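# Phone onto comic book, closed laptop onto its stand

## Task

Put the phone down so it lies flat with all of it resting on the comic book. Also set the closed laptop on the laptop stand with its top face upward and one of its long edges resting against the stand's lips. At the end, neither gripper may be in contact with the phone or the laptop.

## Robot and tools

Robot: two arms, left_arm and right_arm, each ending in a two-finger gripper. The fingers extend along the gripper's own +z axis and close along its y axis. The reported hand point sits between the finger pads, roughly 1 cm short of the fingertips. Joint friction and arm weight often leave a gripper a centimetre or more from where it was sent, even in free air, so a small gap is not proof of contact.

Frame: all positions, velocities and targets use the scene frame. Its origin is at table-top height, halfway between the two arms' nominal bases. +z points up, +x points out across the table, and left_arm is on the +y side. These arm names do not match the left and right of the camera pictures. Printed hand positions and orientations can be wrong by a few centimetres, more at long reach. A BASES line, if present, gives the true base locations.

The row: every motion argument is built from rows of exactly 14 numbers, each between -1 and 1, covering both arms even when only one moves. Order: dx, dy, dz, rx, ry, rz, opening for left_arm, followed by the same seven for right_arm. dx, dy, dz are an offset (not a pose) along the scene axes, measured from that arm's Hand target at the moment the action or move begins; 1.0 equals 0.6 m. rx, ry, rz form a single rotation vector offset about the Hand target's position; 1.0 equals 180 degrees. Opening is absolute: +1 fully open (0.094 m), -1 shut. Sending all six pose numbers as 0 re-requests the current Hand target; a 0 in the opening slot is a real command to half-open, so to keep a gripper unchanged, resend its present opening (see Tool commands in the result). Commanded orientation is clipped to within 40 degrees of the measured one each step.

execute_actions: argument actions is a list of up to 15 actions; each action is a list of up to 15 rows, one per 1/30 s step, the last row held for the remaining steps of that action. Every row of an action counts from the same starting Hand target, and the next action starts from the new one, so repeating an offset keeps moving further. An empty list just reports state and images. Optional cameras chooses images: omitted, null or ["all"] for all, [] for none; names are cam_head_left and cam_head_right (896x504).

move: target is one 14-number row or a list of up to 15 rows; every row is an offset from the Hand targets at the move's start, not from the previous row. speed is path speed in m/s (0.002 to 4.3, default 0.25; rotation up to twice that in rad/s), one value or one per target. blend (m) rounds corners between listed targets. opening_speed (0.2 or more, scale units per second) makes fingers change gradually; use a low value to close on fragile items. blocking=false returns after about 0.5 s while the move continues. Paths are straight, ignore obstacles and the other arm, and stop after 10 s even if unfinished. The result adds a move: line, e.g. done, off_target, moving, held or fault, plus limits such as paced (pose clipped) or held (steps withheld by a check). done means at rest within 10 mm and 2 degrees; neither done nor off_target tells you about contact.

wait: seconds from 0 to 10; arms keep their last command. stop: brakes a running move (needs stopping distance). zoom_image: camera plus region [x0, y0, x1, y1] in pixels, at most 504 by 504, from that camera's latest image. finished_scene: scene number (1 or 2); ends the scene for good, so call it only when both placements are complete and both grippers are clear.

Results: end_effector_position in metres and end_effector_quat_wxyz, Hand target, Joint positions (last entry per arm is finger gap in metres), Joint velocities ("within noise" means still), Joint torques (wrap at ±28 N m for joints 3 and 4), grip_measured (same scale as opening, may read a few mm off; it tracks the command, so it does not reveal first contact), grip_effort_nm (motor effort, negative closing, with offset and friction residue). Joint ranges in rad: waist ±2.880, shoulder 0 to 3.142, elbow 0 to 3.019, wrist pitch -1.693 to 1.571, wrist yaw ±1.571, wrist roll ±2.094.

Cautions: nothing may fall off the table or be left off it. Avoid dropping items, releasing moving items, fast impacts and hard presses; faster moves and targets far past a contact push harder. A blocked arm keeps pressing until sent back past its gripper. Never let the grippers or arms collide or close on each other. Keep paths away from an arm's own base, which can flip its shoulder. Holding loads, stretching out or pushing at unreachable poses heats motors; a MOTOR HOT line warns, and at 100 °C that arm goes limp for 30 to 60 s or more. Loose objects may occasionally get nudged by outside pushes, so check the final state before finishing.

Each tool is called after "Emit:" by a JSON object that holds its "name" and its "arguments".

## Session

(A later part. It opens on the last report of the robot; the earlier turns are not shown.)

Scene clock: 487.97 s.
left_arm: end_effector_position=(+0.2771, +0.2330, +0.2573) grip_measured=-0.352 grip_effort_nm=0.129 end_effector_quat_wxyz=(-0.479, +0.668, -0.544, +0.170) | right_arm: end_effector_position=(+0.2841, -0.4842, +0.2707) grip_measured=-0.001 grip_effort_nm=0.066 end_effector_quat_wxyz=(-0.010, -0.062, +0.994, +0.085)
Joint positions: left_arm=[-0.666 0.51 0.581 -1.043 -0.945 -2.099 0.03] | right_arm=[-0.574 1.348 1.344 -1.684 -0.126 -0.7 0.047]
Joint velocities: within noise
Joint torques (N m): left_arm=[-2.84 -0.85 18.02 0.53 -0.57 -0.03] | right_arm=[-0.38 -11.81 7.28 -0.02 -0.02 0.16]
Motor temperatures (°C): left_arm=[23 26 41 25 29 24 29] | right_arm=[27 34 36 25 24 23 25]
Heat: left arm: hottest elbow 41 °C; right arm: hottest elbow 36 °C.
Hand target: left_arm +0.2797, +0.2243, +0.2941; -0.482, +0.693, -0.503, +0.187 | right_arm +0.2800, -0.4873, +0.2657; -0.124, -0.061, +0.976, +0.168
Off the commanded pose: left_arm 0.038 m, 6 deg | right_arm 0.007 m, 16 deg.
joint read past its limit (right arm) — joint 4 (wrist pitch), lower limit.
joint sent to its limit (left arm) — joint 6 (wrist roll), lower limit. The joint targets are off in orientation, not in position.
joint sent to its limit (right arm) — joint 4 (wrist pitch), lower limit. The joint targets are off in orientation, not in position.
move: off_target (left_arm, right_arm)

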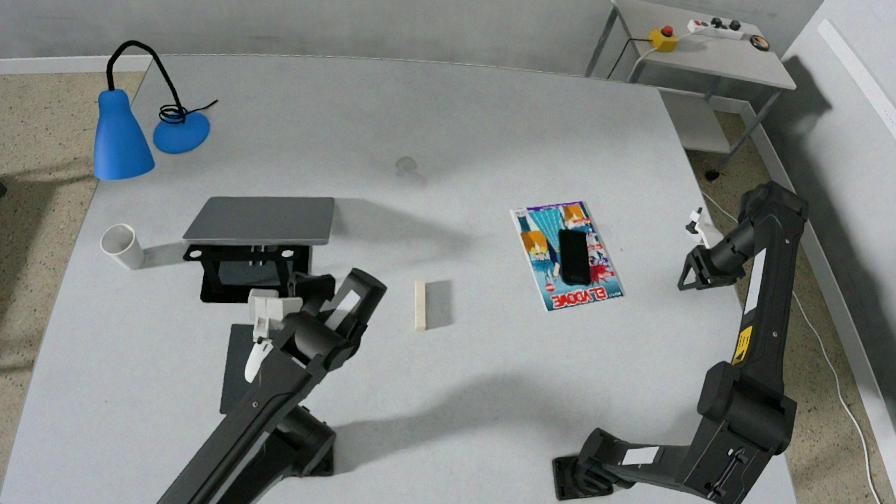

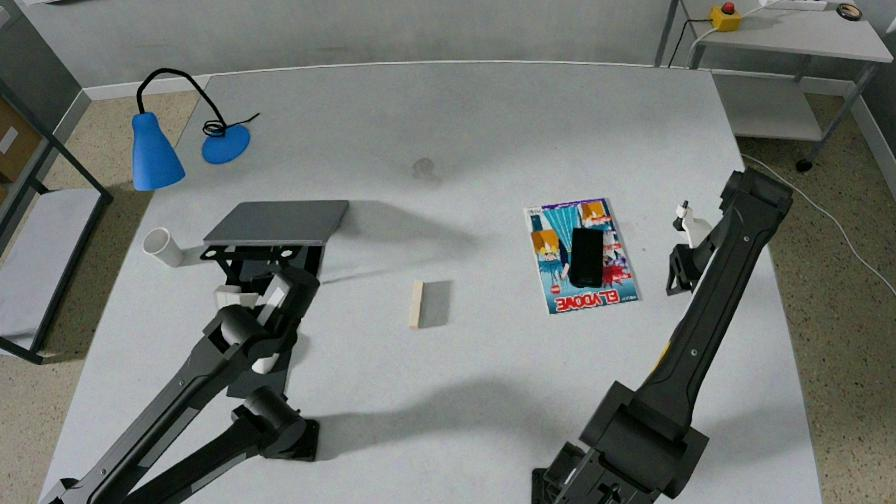

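Emit:
{"name": "move", "arguments": {"target": [[0.2,0.185,-0.09,-0.023,0.063,-0.1,-1,0,0,0,0,0,0,0],[0.22,0.185,-0.205,-0.023,0.063,-0.1,-1,0,0,0,0,0,0,0]], "speed": 0.2}}

Emit:
{"name": "zoom_image", "arguments": {"camera": "cam_head_left", "region": [160, 170, 340, 300]}}

Emit:
{"name": "zoom_image", "arguments": {"camera": "cam_head_right", "region": [180, 170, 360, 300]}}

Scene clock: 511.23 s.
left_arm: end_effector_position=(+0.4107, +0.3313, +0.1734) grip_measured=-0.981 grip_effort_nm=-0.994 end_effector_quat_wxyz=(-0.366, +0.639, -0.644, +0.209) | right_arm: end_effector_position=(+0.2841, -0.4842, +0.2707) grip_measured=-0.001 grip_effort_nm=0.066 end_effector_quat_wxyz=(-0.010, -0.062, +0.994, +0.085)
Joint positions: left_arm=[0.185 0.923 0.544 -0.323 -0.037 -1.332 0.001] | right_arm=[-0.574 1.348 1.344 -1.684 -0.126 -0.7 0.047]
Joint velocities: within noise
Joint torques (N m): left_arm=[-0.5 -6.12 10.47 2.26 0.02 0.16] | right_arm=[-0.32 -11.87 7.28 0.01 -0.02 0.16]
Motor temperatures (°C): left_arm=[23 25 41 24 28 24 28] | right_arm=[27 34 36 25 24 23 25]
Heat: left arm: hottest elbow 41 °C; right arm: hottest elbow 36 °C.
Hand target: left_arm +0.4118, +0.3353, +0.1712; -0.370, +0.638, -0.643, +0.208 | right_arm +0.2800, -0.4873, +0.2657; -0.124, -0.061, +0.976, +0.168
Off the commanded pose: left_arm 0.005 m, 1 deg | right_arm 0.007 m, 16 deg.
joint read past its limit (right arm) — joint 4 (wrist pitch), lower limit.
joint sent to its limit (right arm) — joint 4 (wrist pitch), lower limit. The joint targets are off in orientation, not in position.
move: off_target (right_arm)

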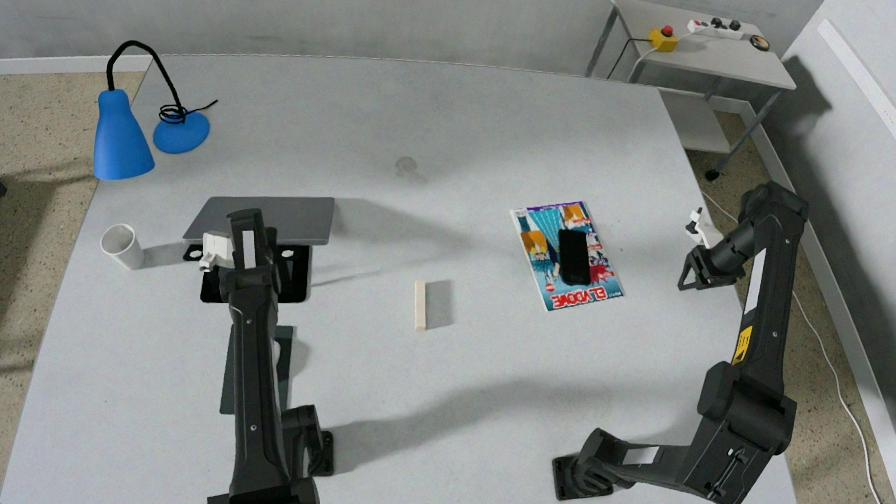

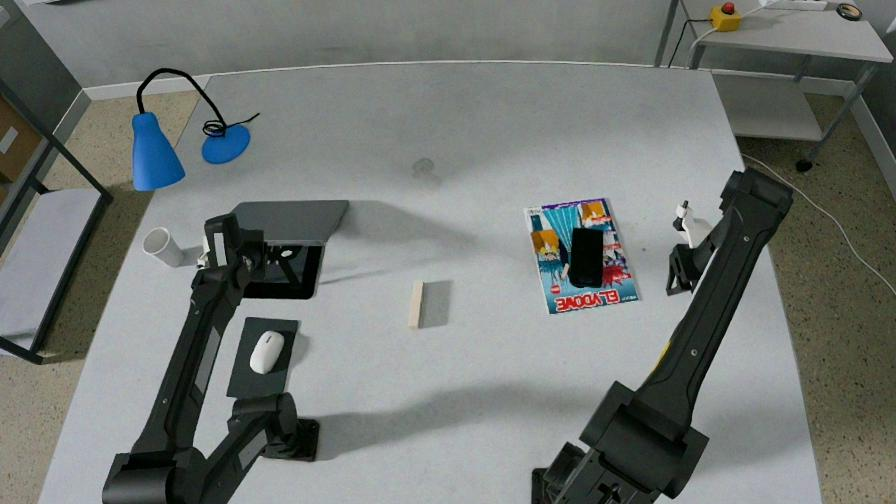

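Scaled by 2.800.

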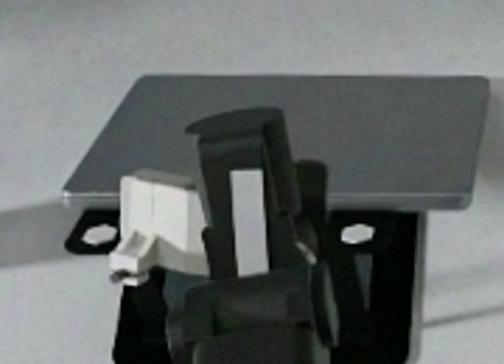

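Scaled by 2.800.

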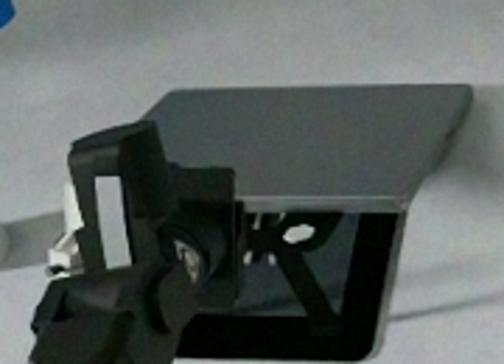

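Emit:
{"name": "move", "arguments": {"target": [[0.01,0.0,-0.045,0,0,0,-1,0,0,0,0,0,0,0],[0.06,0.007,-0.055,0,0,0,-1,0,0,0,0,0,0,0]], "speed": 0.06}}

Emit:
{"name": "zoom_image", "arguments": {"camera": "cam_head_left", "region": [160, 170, 340, 300]}}

Emit:
{"name": "zoom_image", "arguments": {"camera": "cam_head_right", "region": [180, 170, 360, 300]}}

Scene clock: 515.73 s.
left_arm: end_effector_position=(+0.4294, +0.3355, +0.1353) grip_measured=-0.981 grip_effort_nm=-0.974 end_effector_quat_wxyz=(-0.367, +0.639, -0.643, +0.210) | right_arm: end_effector_position=(+0.2841, -0.4842, +0.2707) grip_measured=-0.001 grip_effort_nm=0.061 end_effector_quat_wxyz=(-0.010, -0.062, +0.994, +0.085)
Joint positions: left_arm=[0.185 1.06 0.508 -0.147 -0.038 -1.334 0.001] | right_arm=[-0.574 1.348 1.344 -1.684 -0.126 -0.7 0.047]
Joint velocities: within noise
Joint torques (N m): left_arm=[-1.55 -2.78 13.9 2.37 -0.28 0.1] | right_arm=[-0.38 -11.87 7.28 0.01 -0.02 0.17]
Motor temperatures (°C): left_arm=[23 25 41 24 28 24 28] | right_arm=[27 34 36 25 24 23 25]
Heat: left arm: hottest elbow 41 °C; right arm: hottest elbow 36 °C.
Hand target: left_arm +0.4478, +0.3395, +0.1383; -0.370, +0.638, -0.643, +0.209 | right_arm +0.2800, -0.4873, +0.2657; -0.124, -0.061, +0.976, +0.168
Off the commanded pose: left_arm 0.019 m, 0 deg | right_arm 0.007 m, 16 deg.
joint read past its limit (right arm) — joint 4 (wrist pitch), lower limit.
joint sent to its limit (right arm) — joint 4 (wrist pitch), lower limit. The joint targets are off in orientation, not in position.
move: off_target (left_arm, right_arm)

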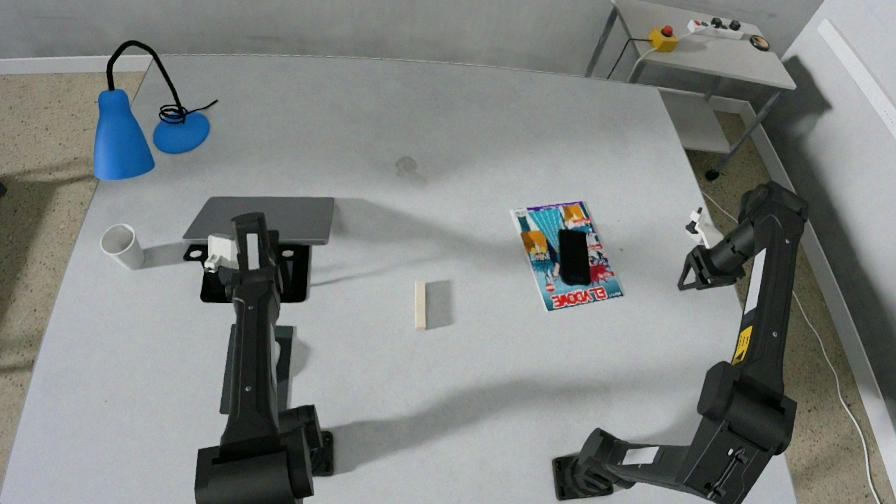

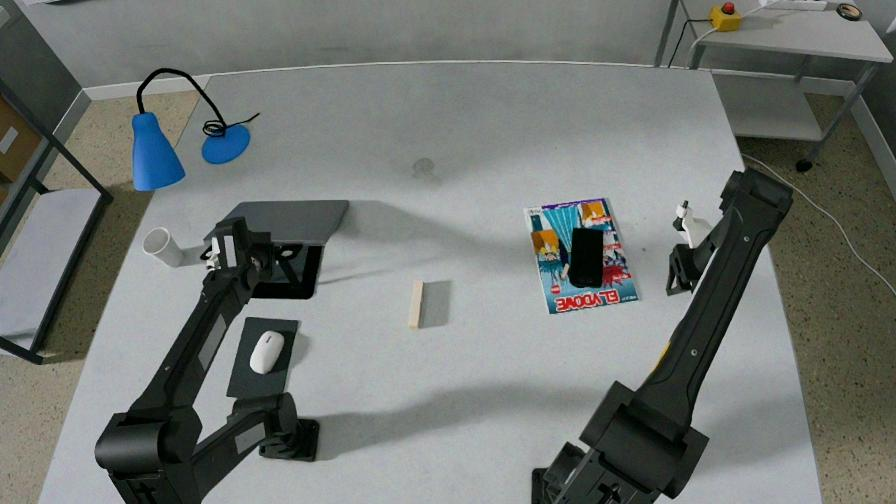

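Scaled by 2.800.

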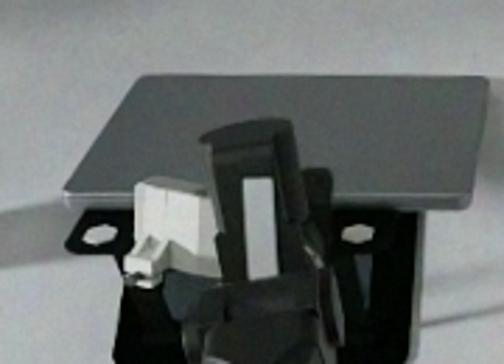

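Scaled by 2.800.

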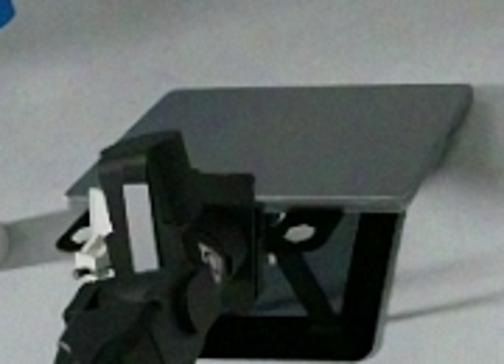

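Emit:
{"name": "move", "arguments": {"target": [0.04,0.005,-0.01,0,0,0,-1,0,0,0,0,0,0,0], "speed": 0.05}}

Emit:
{"name": "zoom_image", "arguments": {"camera": "cam_head_left", "region": [160, 170, 340, 300]}}

Emit:
{"name": "zoom_image", "arguments": {"camera": "cam_head_right", "region": [180, 170, 360, 300]}}

Scene clock: 520.20 s.
left_arm: end_effector_position=(+0.4493, +0.3407, +0.1349) grip_measured=-0.982 grip_effort_nm=-0.965 end_effector_quat_wxyz=(-0.368, +0.645, -0.635, +0.212) | right_arm: end_effector_position=(+0.2841, -0.4842, +0.2707) grip_measured=-0.001 grip_effort_nm=0.061 end_effector_quat_wxyz=(-0.010, -0.062, +0.994, +0.085)
Joint positions: left_arm=[0.185 1.13 0.548 -0.112 -0.043 -1.351 0.001] | right_arm=[-0.574 1.348 1.344 -1.684 -0.126 -0.7 0.047]
Joint velocities: within noise
Joint torques (N m): left_arm=[-2.14 -1.85 14.22 2.47 -0.37 0.3] | right_arm=[-0.26 -11.81 7.25 0.02 -0.02 0.16]
Motor temperatures (°C): left_arm=[23 25 41 24 28 24 29] | right_arm=[27 34 36 25 24 23 25]
Heat: left arm: hottest elbow 41 °C; right arm: hottest elbow 36 °C.
Hand target: left_arm +0.4717, +0.3425, +0.1321; -0.370, +0.638, -0.642, +0.208 | right_arm +0.2800, -0.4873, +0.2657; -0.124, -0.061, +0.976, +0.168
Off the commanded pose: left_arm 0.023 m, 1 deg | right_arm 0.007 m, 16 deg.
joint read past its limit (right arm) — joint 4 (wrist pitch), lower limit.
joint sent to its limit (right arm) — joint 4 (wrist pitch), lower limit. The joint targets are off in orientation, not in position.
move: off_target (left_arm, right_arm)

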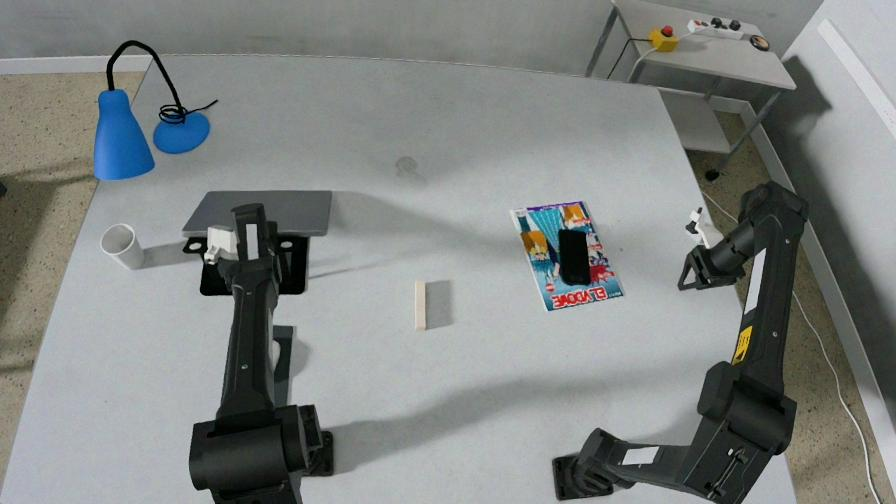

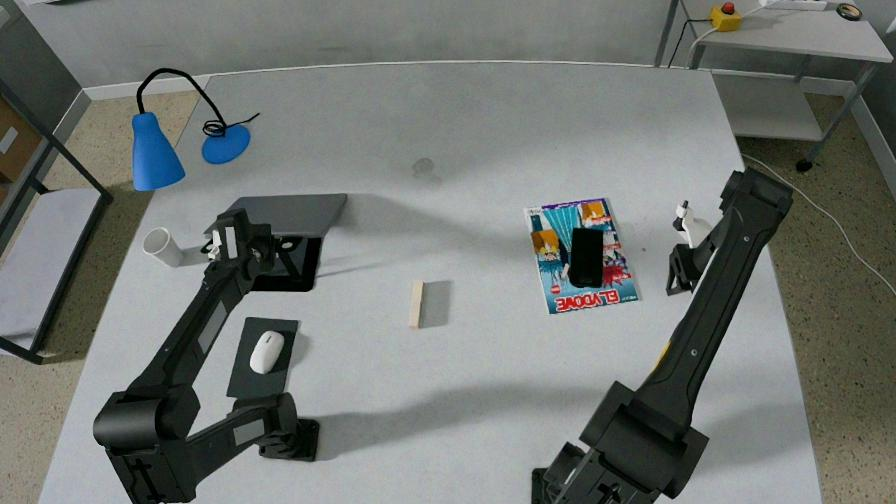

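Scaled by 2.800.

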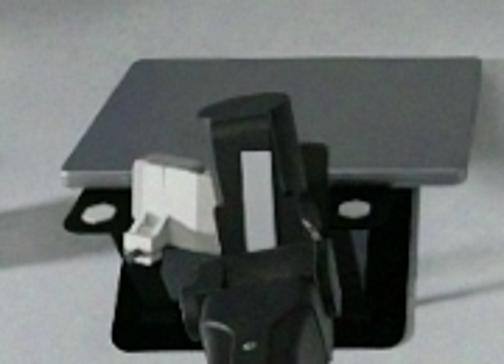

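Scaled by 2.800.

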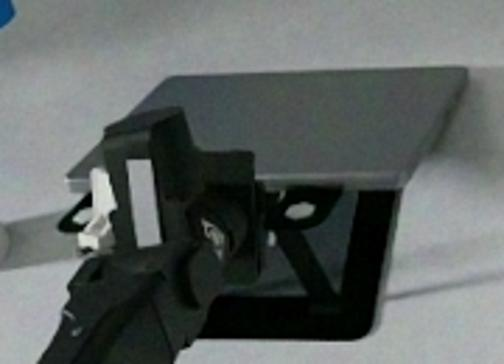

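Emit:
{"name": "move", "arguments": {"target": [[-0.09,-0.01,0.01,0,0,0,-1,0,0,0,0,0,0,0],[-0.2,-0.03,0.25,0,0,0,-1,0,0,0,0,0,0,0]], "speed": [0.08,0.25]}}

Emit:
{"name": "zoom_image", "arguments": {"camera": "cam_head_left", "region": [160, 170, 340, 310]}}

Emit:
{"name": "zoom_image", "arguments": {"camera": "cam_head_right", "region": [180, 170, 360, 310]}}

Scene clock: 525.73 s.
left_arm: end_effector_position=(+0.3420, +0.3176, +0.2425) grip_measured=-0.982 grip_effort_nm=-0.965 end_effector_quat_wxyz=(-0.344, +0.645, -0.653, +0.196) | right_arm: end_effector_position=(+0.2841, -0.4842, +0.2707) grip_measured=-0.001 grip_effort_nm=0.056 end_effector_quat_wxyz=(-0.010, -0.062, +0.994, +0.085)
Joint positions: left_arm=[0.193 0.642 0.641 -0.754 -0.028 -1.323 0.001] | right_arm=[-0.574 1.348 1.344 -1.684 -0.126 -0.7 0.047]
Joint velocities: within noise
Joint torques (N m): left_arm=[-0.26 -2.55 18.55 1.02 0.05 0.1] | right_arm=[-0.38 -11.81 7.28 0.02 -0.02 0.16]
Motor temperatures (°C): left_arm=[23 25 42 24 28 24 29] | right_arm=[27 34 36 25 24 23 25]
Heat: left arm: hottest elbow 42 °C; right arm: hottest elbow 36 °C.
Hand target: left_arm +0.3517, +0.3246, +0.2822; -0.370, +0.638, -0.642, +0.208 | right_arm +0.2800, -0.4873, +0.2657; -0.124, -0.061, +0.976, +0.168
Off the commanded pose: left_arm 0.041 m, 4 deg | right_arm 0.007 m, 16 deg.
joint read past its limit (right arm) — joint 4 (wrist pitch), lower limit.
joint sent to its limit (right arm) — joint 4 (wrist pitch), lower limit. The joint targets are off in orientation, not in position.
move: off_target (left_arm, right_arm)

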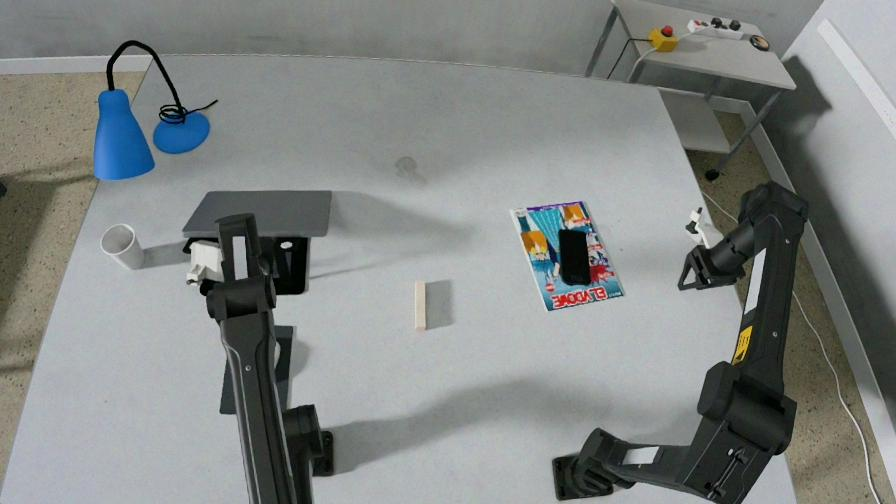

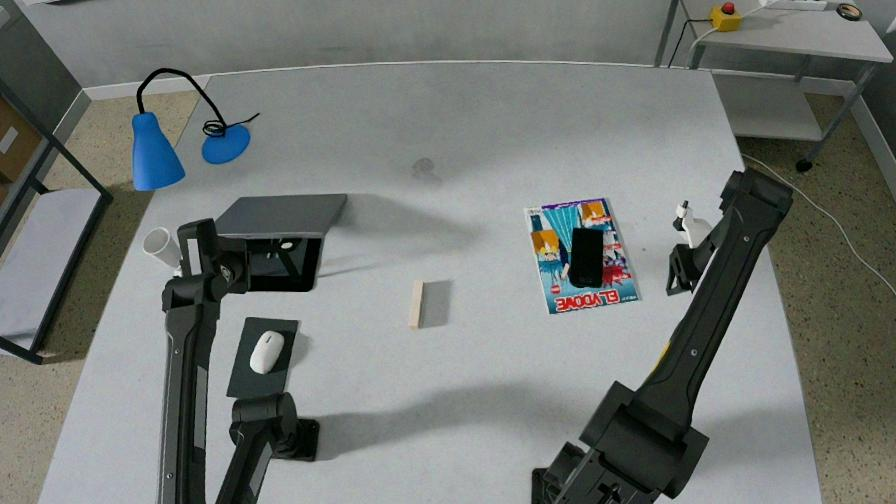

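Scaled by 2.800.

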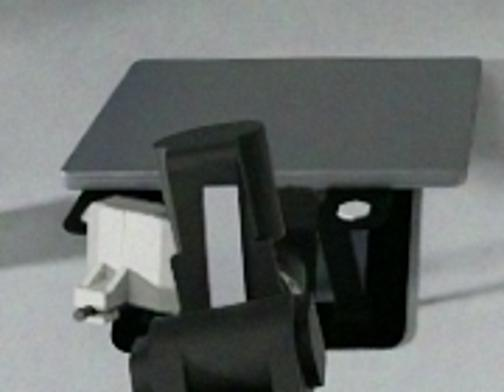

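Scaled by 2.800.

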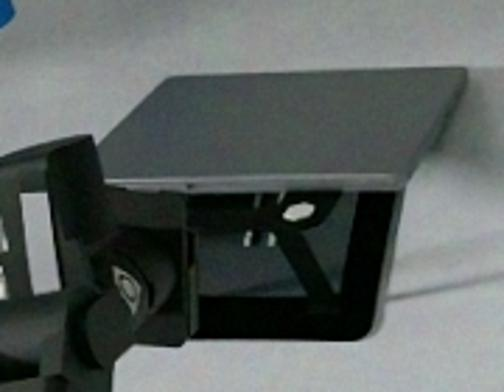

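Emit:
{"name": "finished_scene", "arguments": {"scene": 1}}

The scene is finished: the task was done.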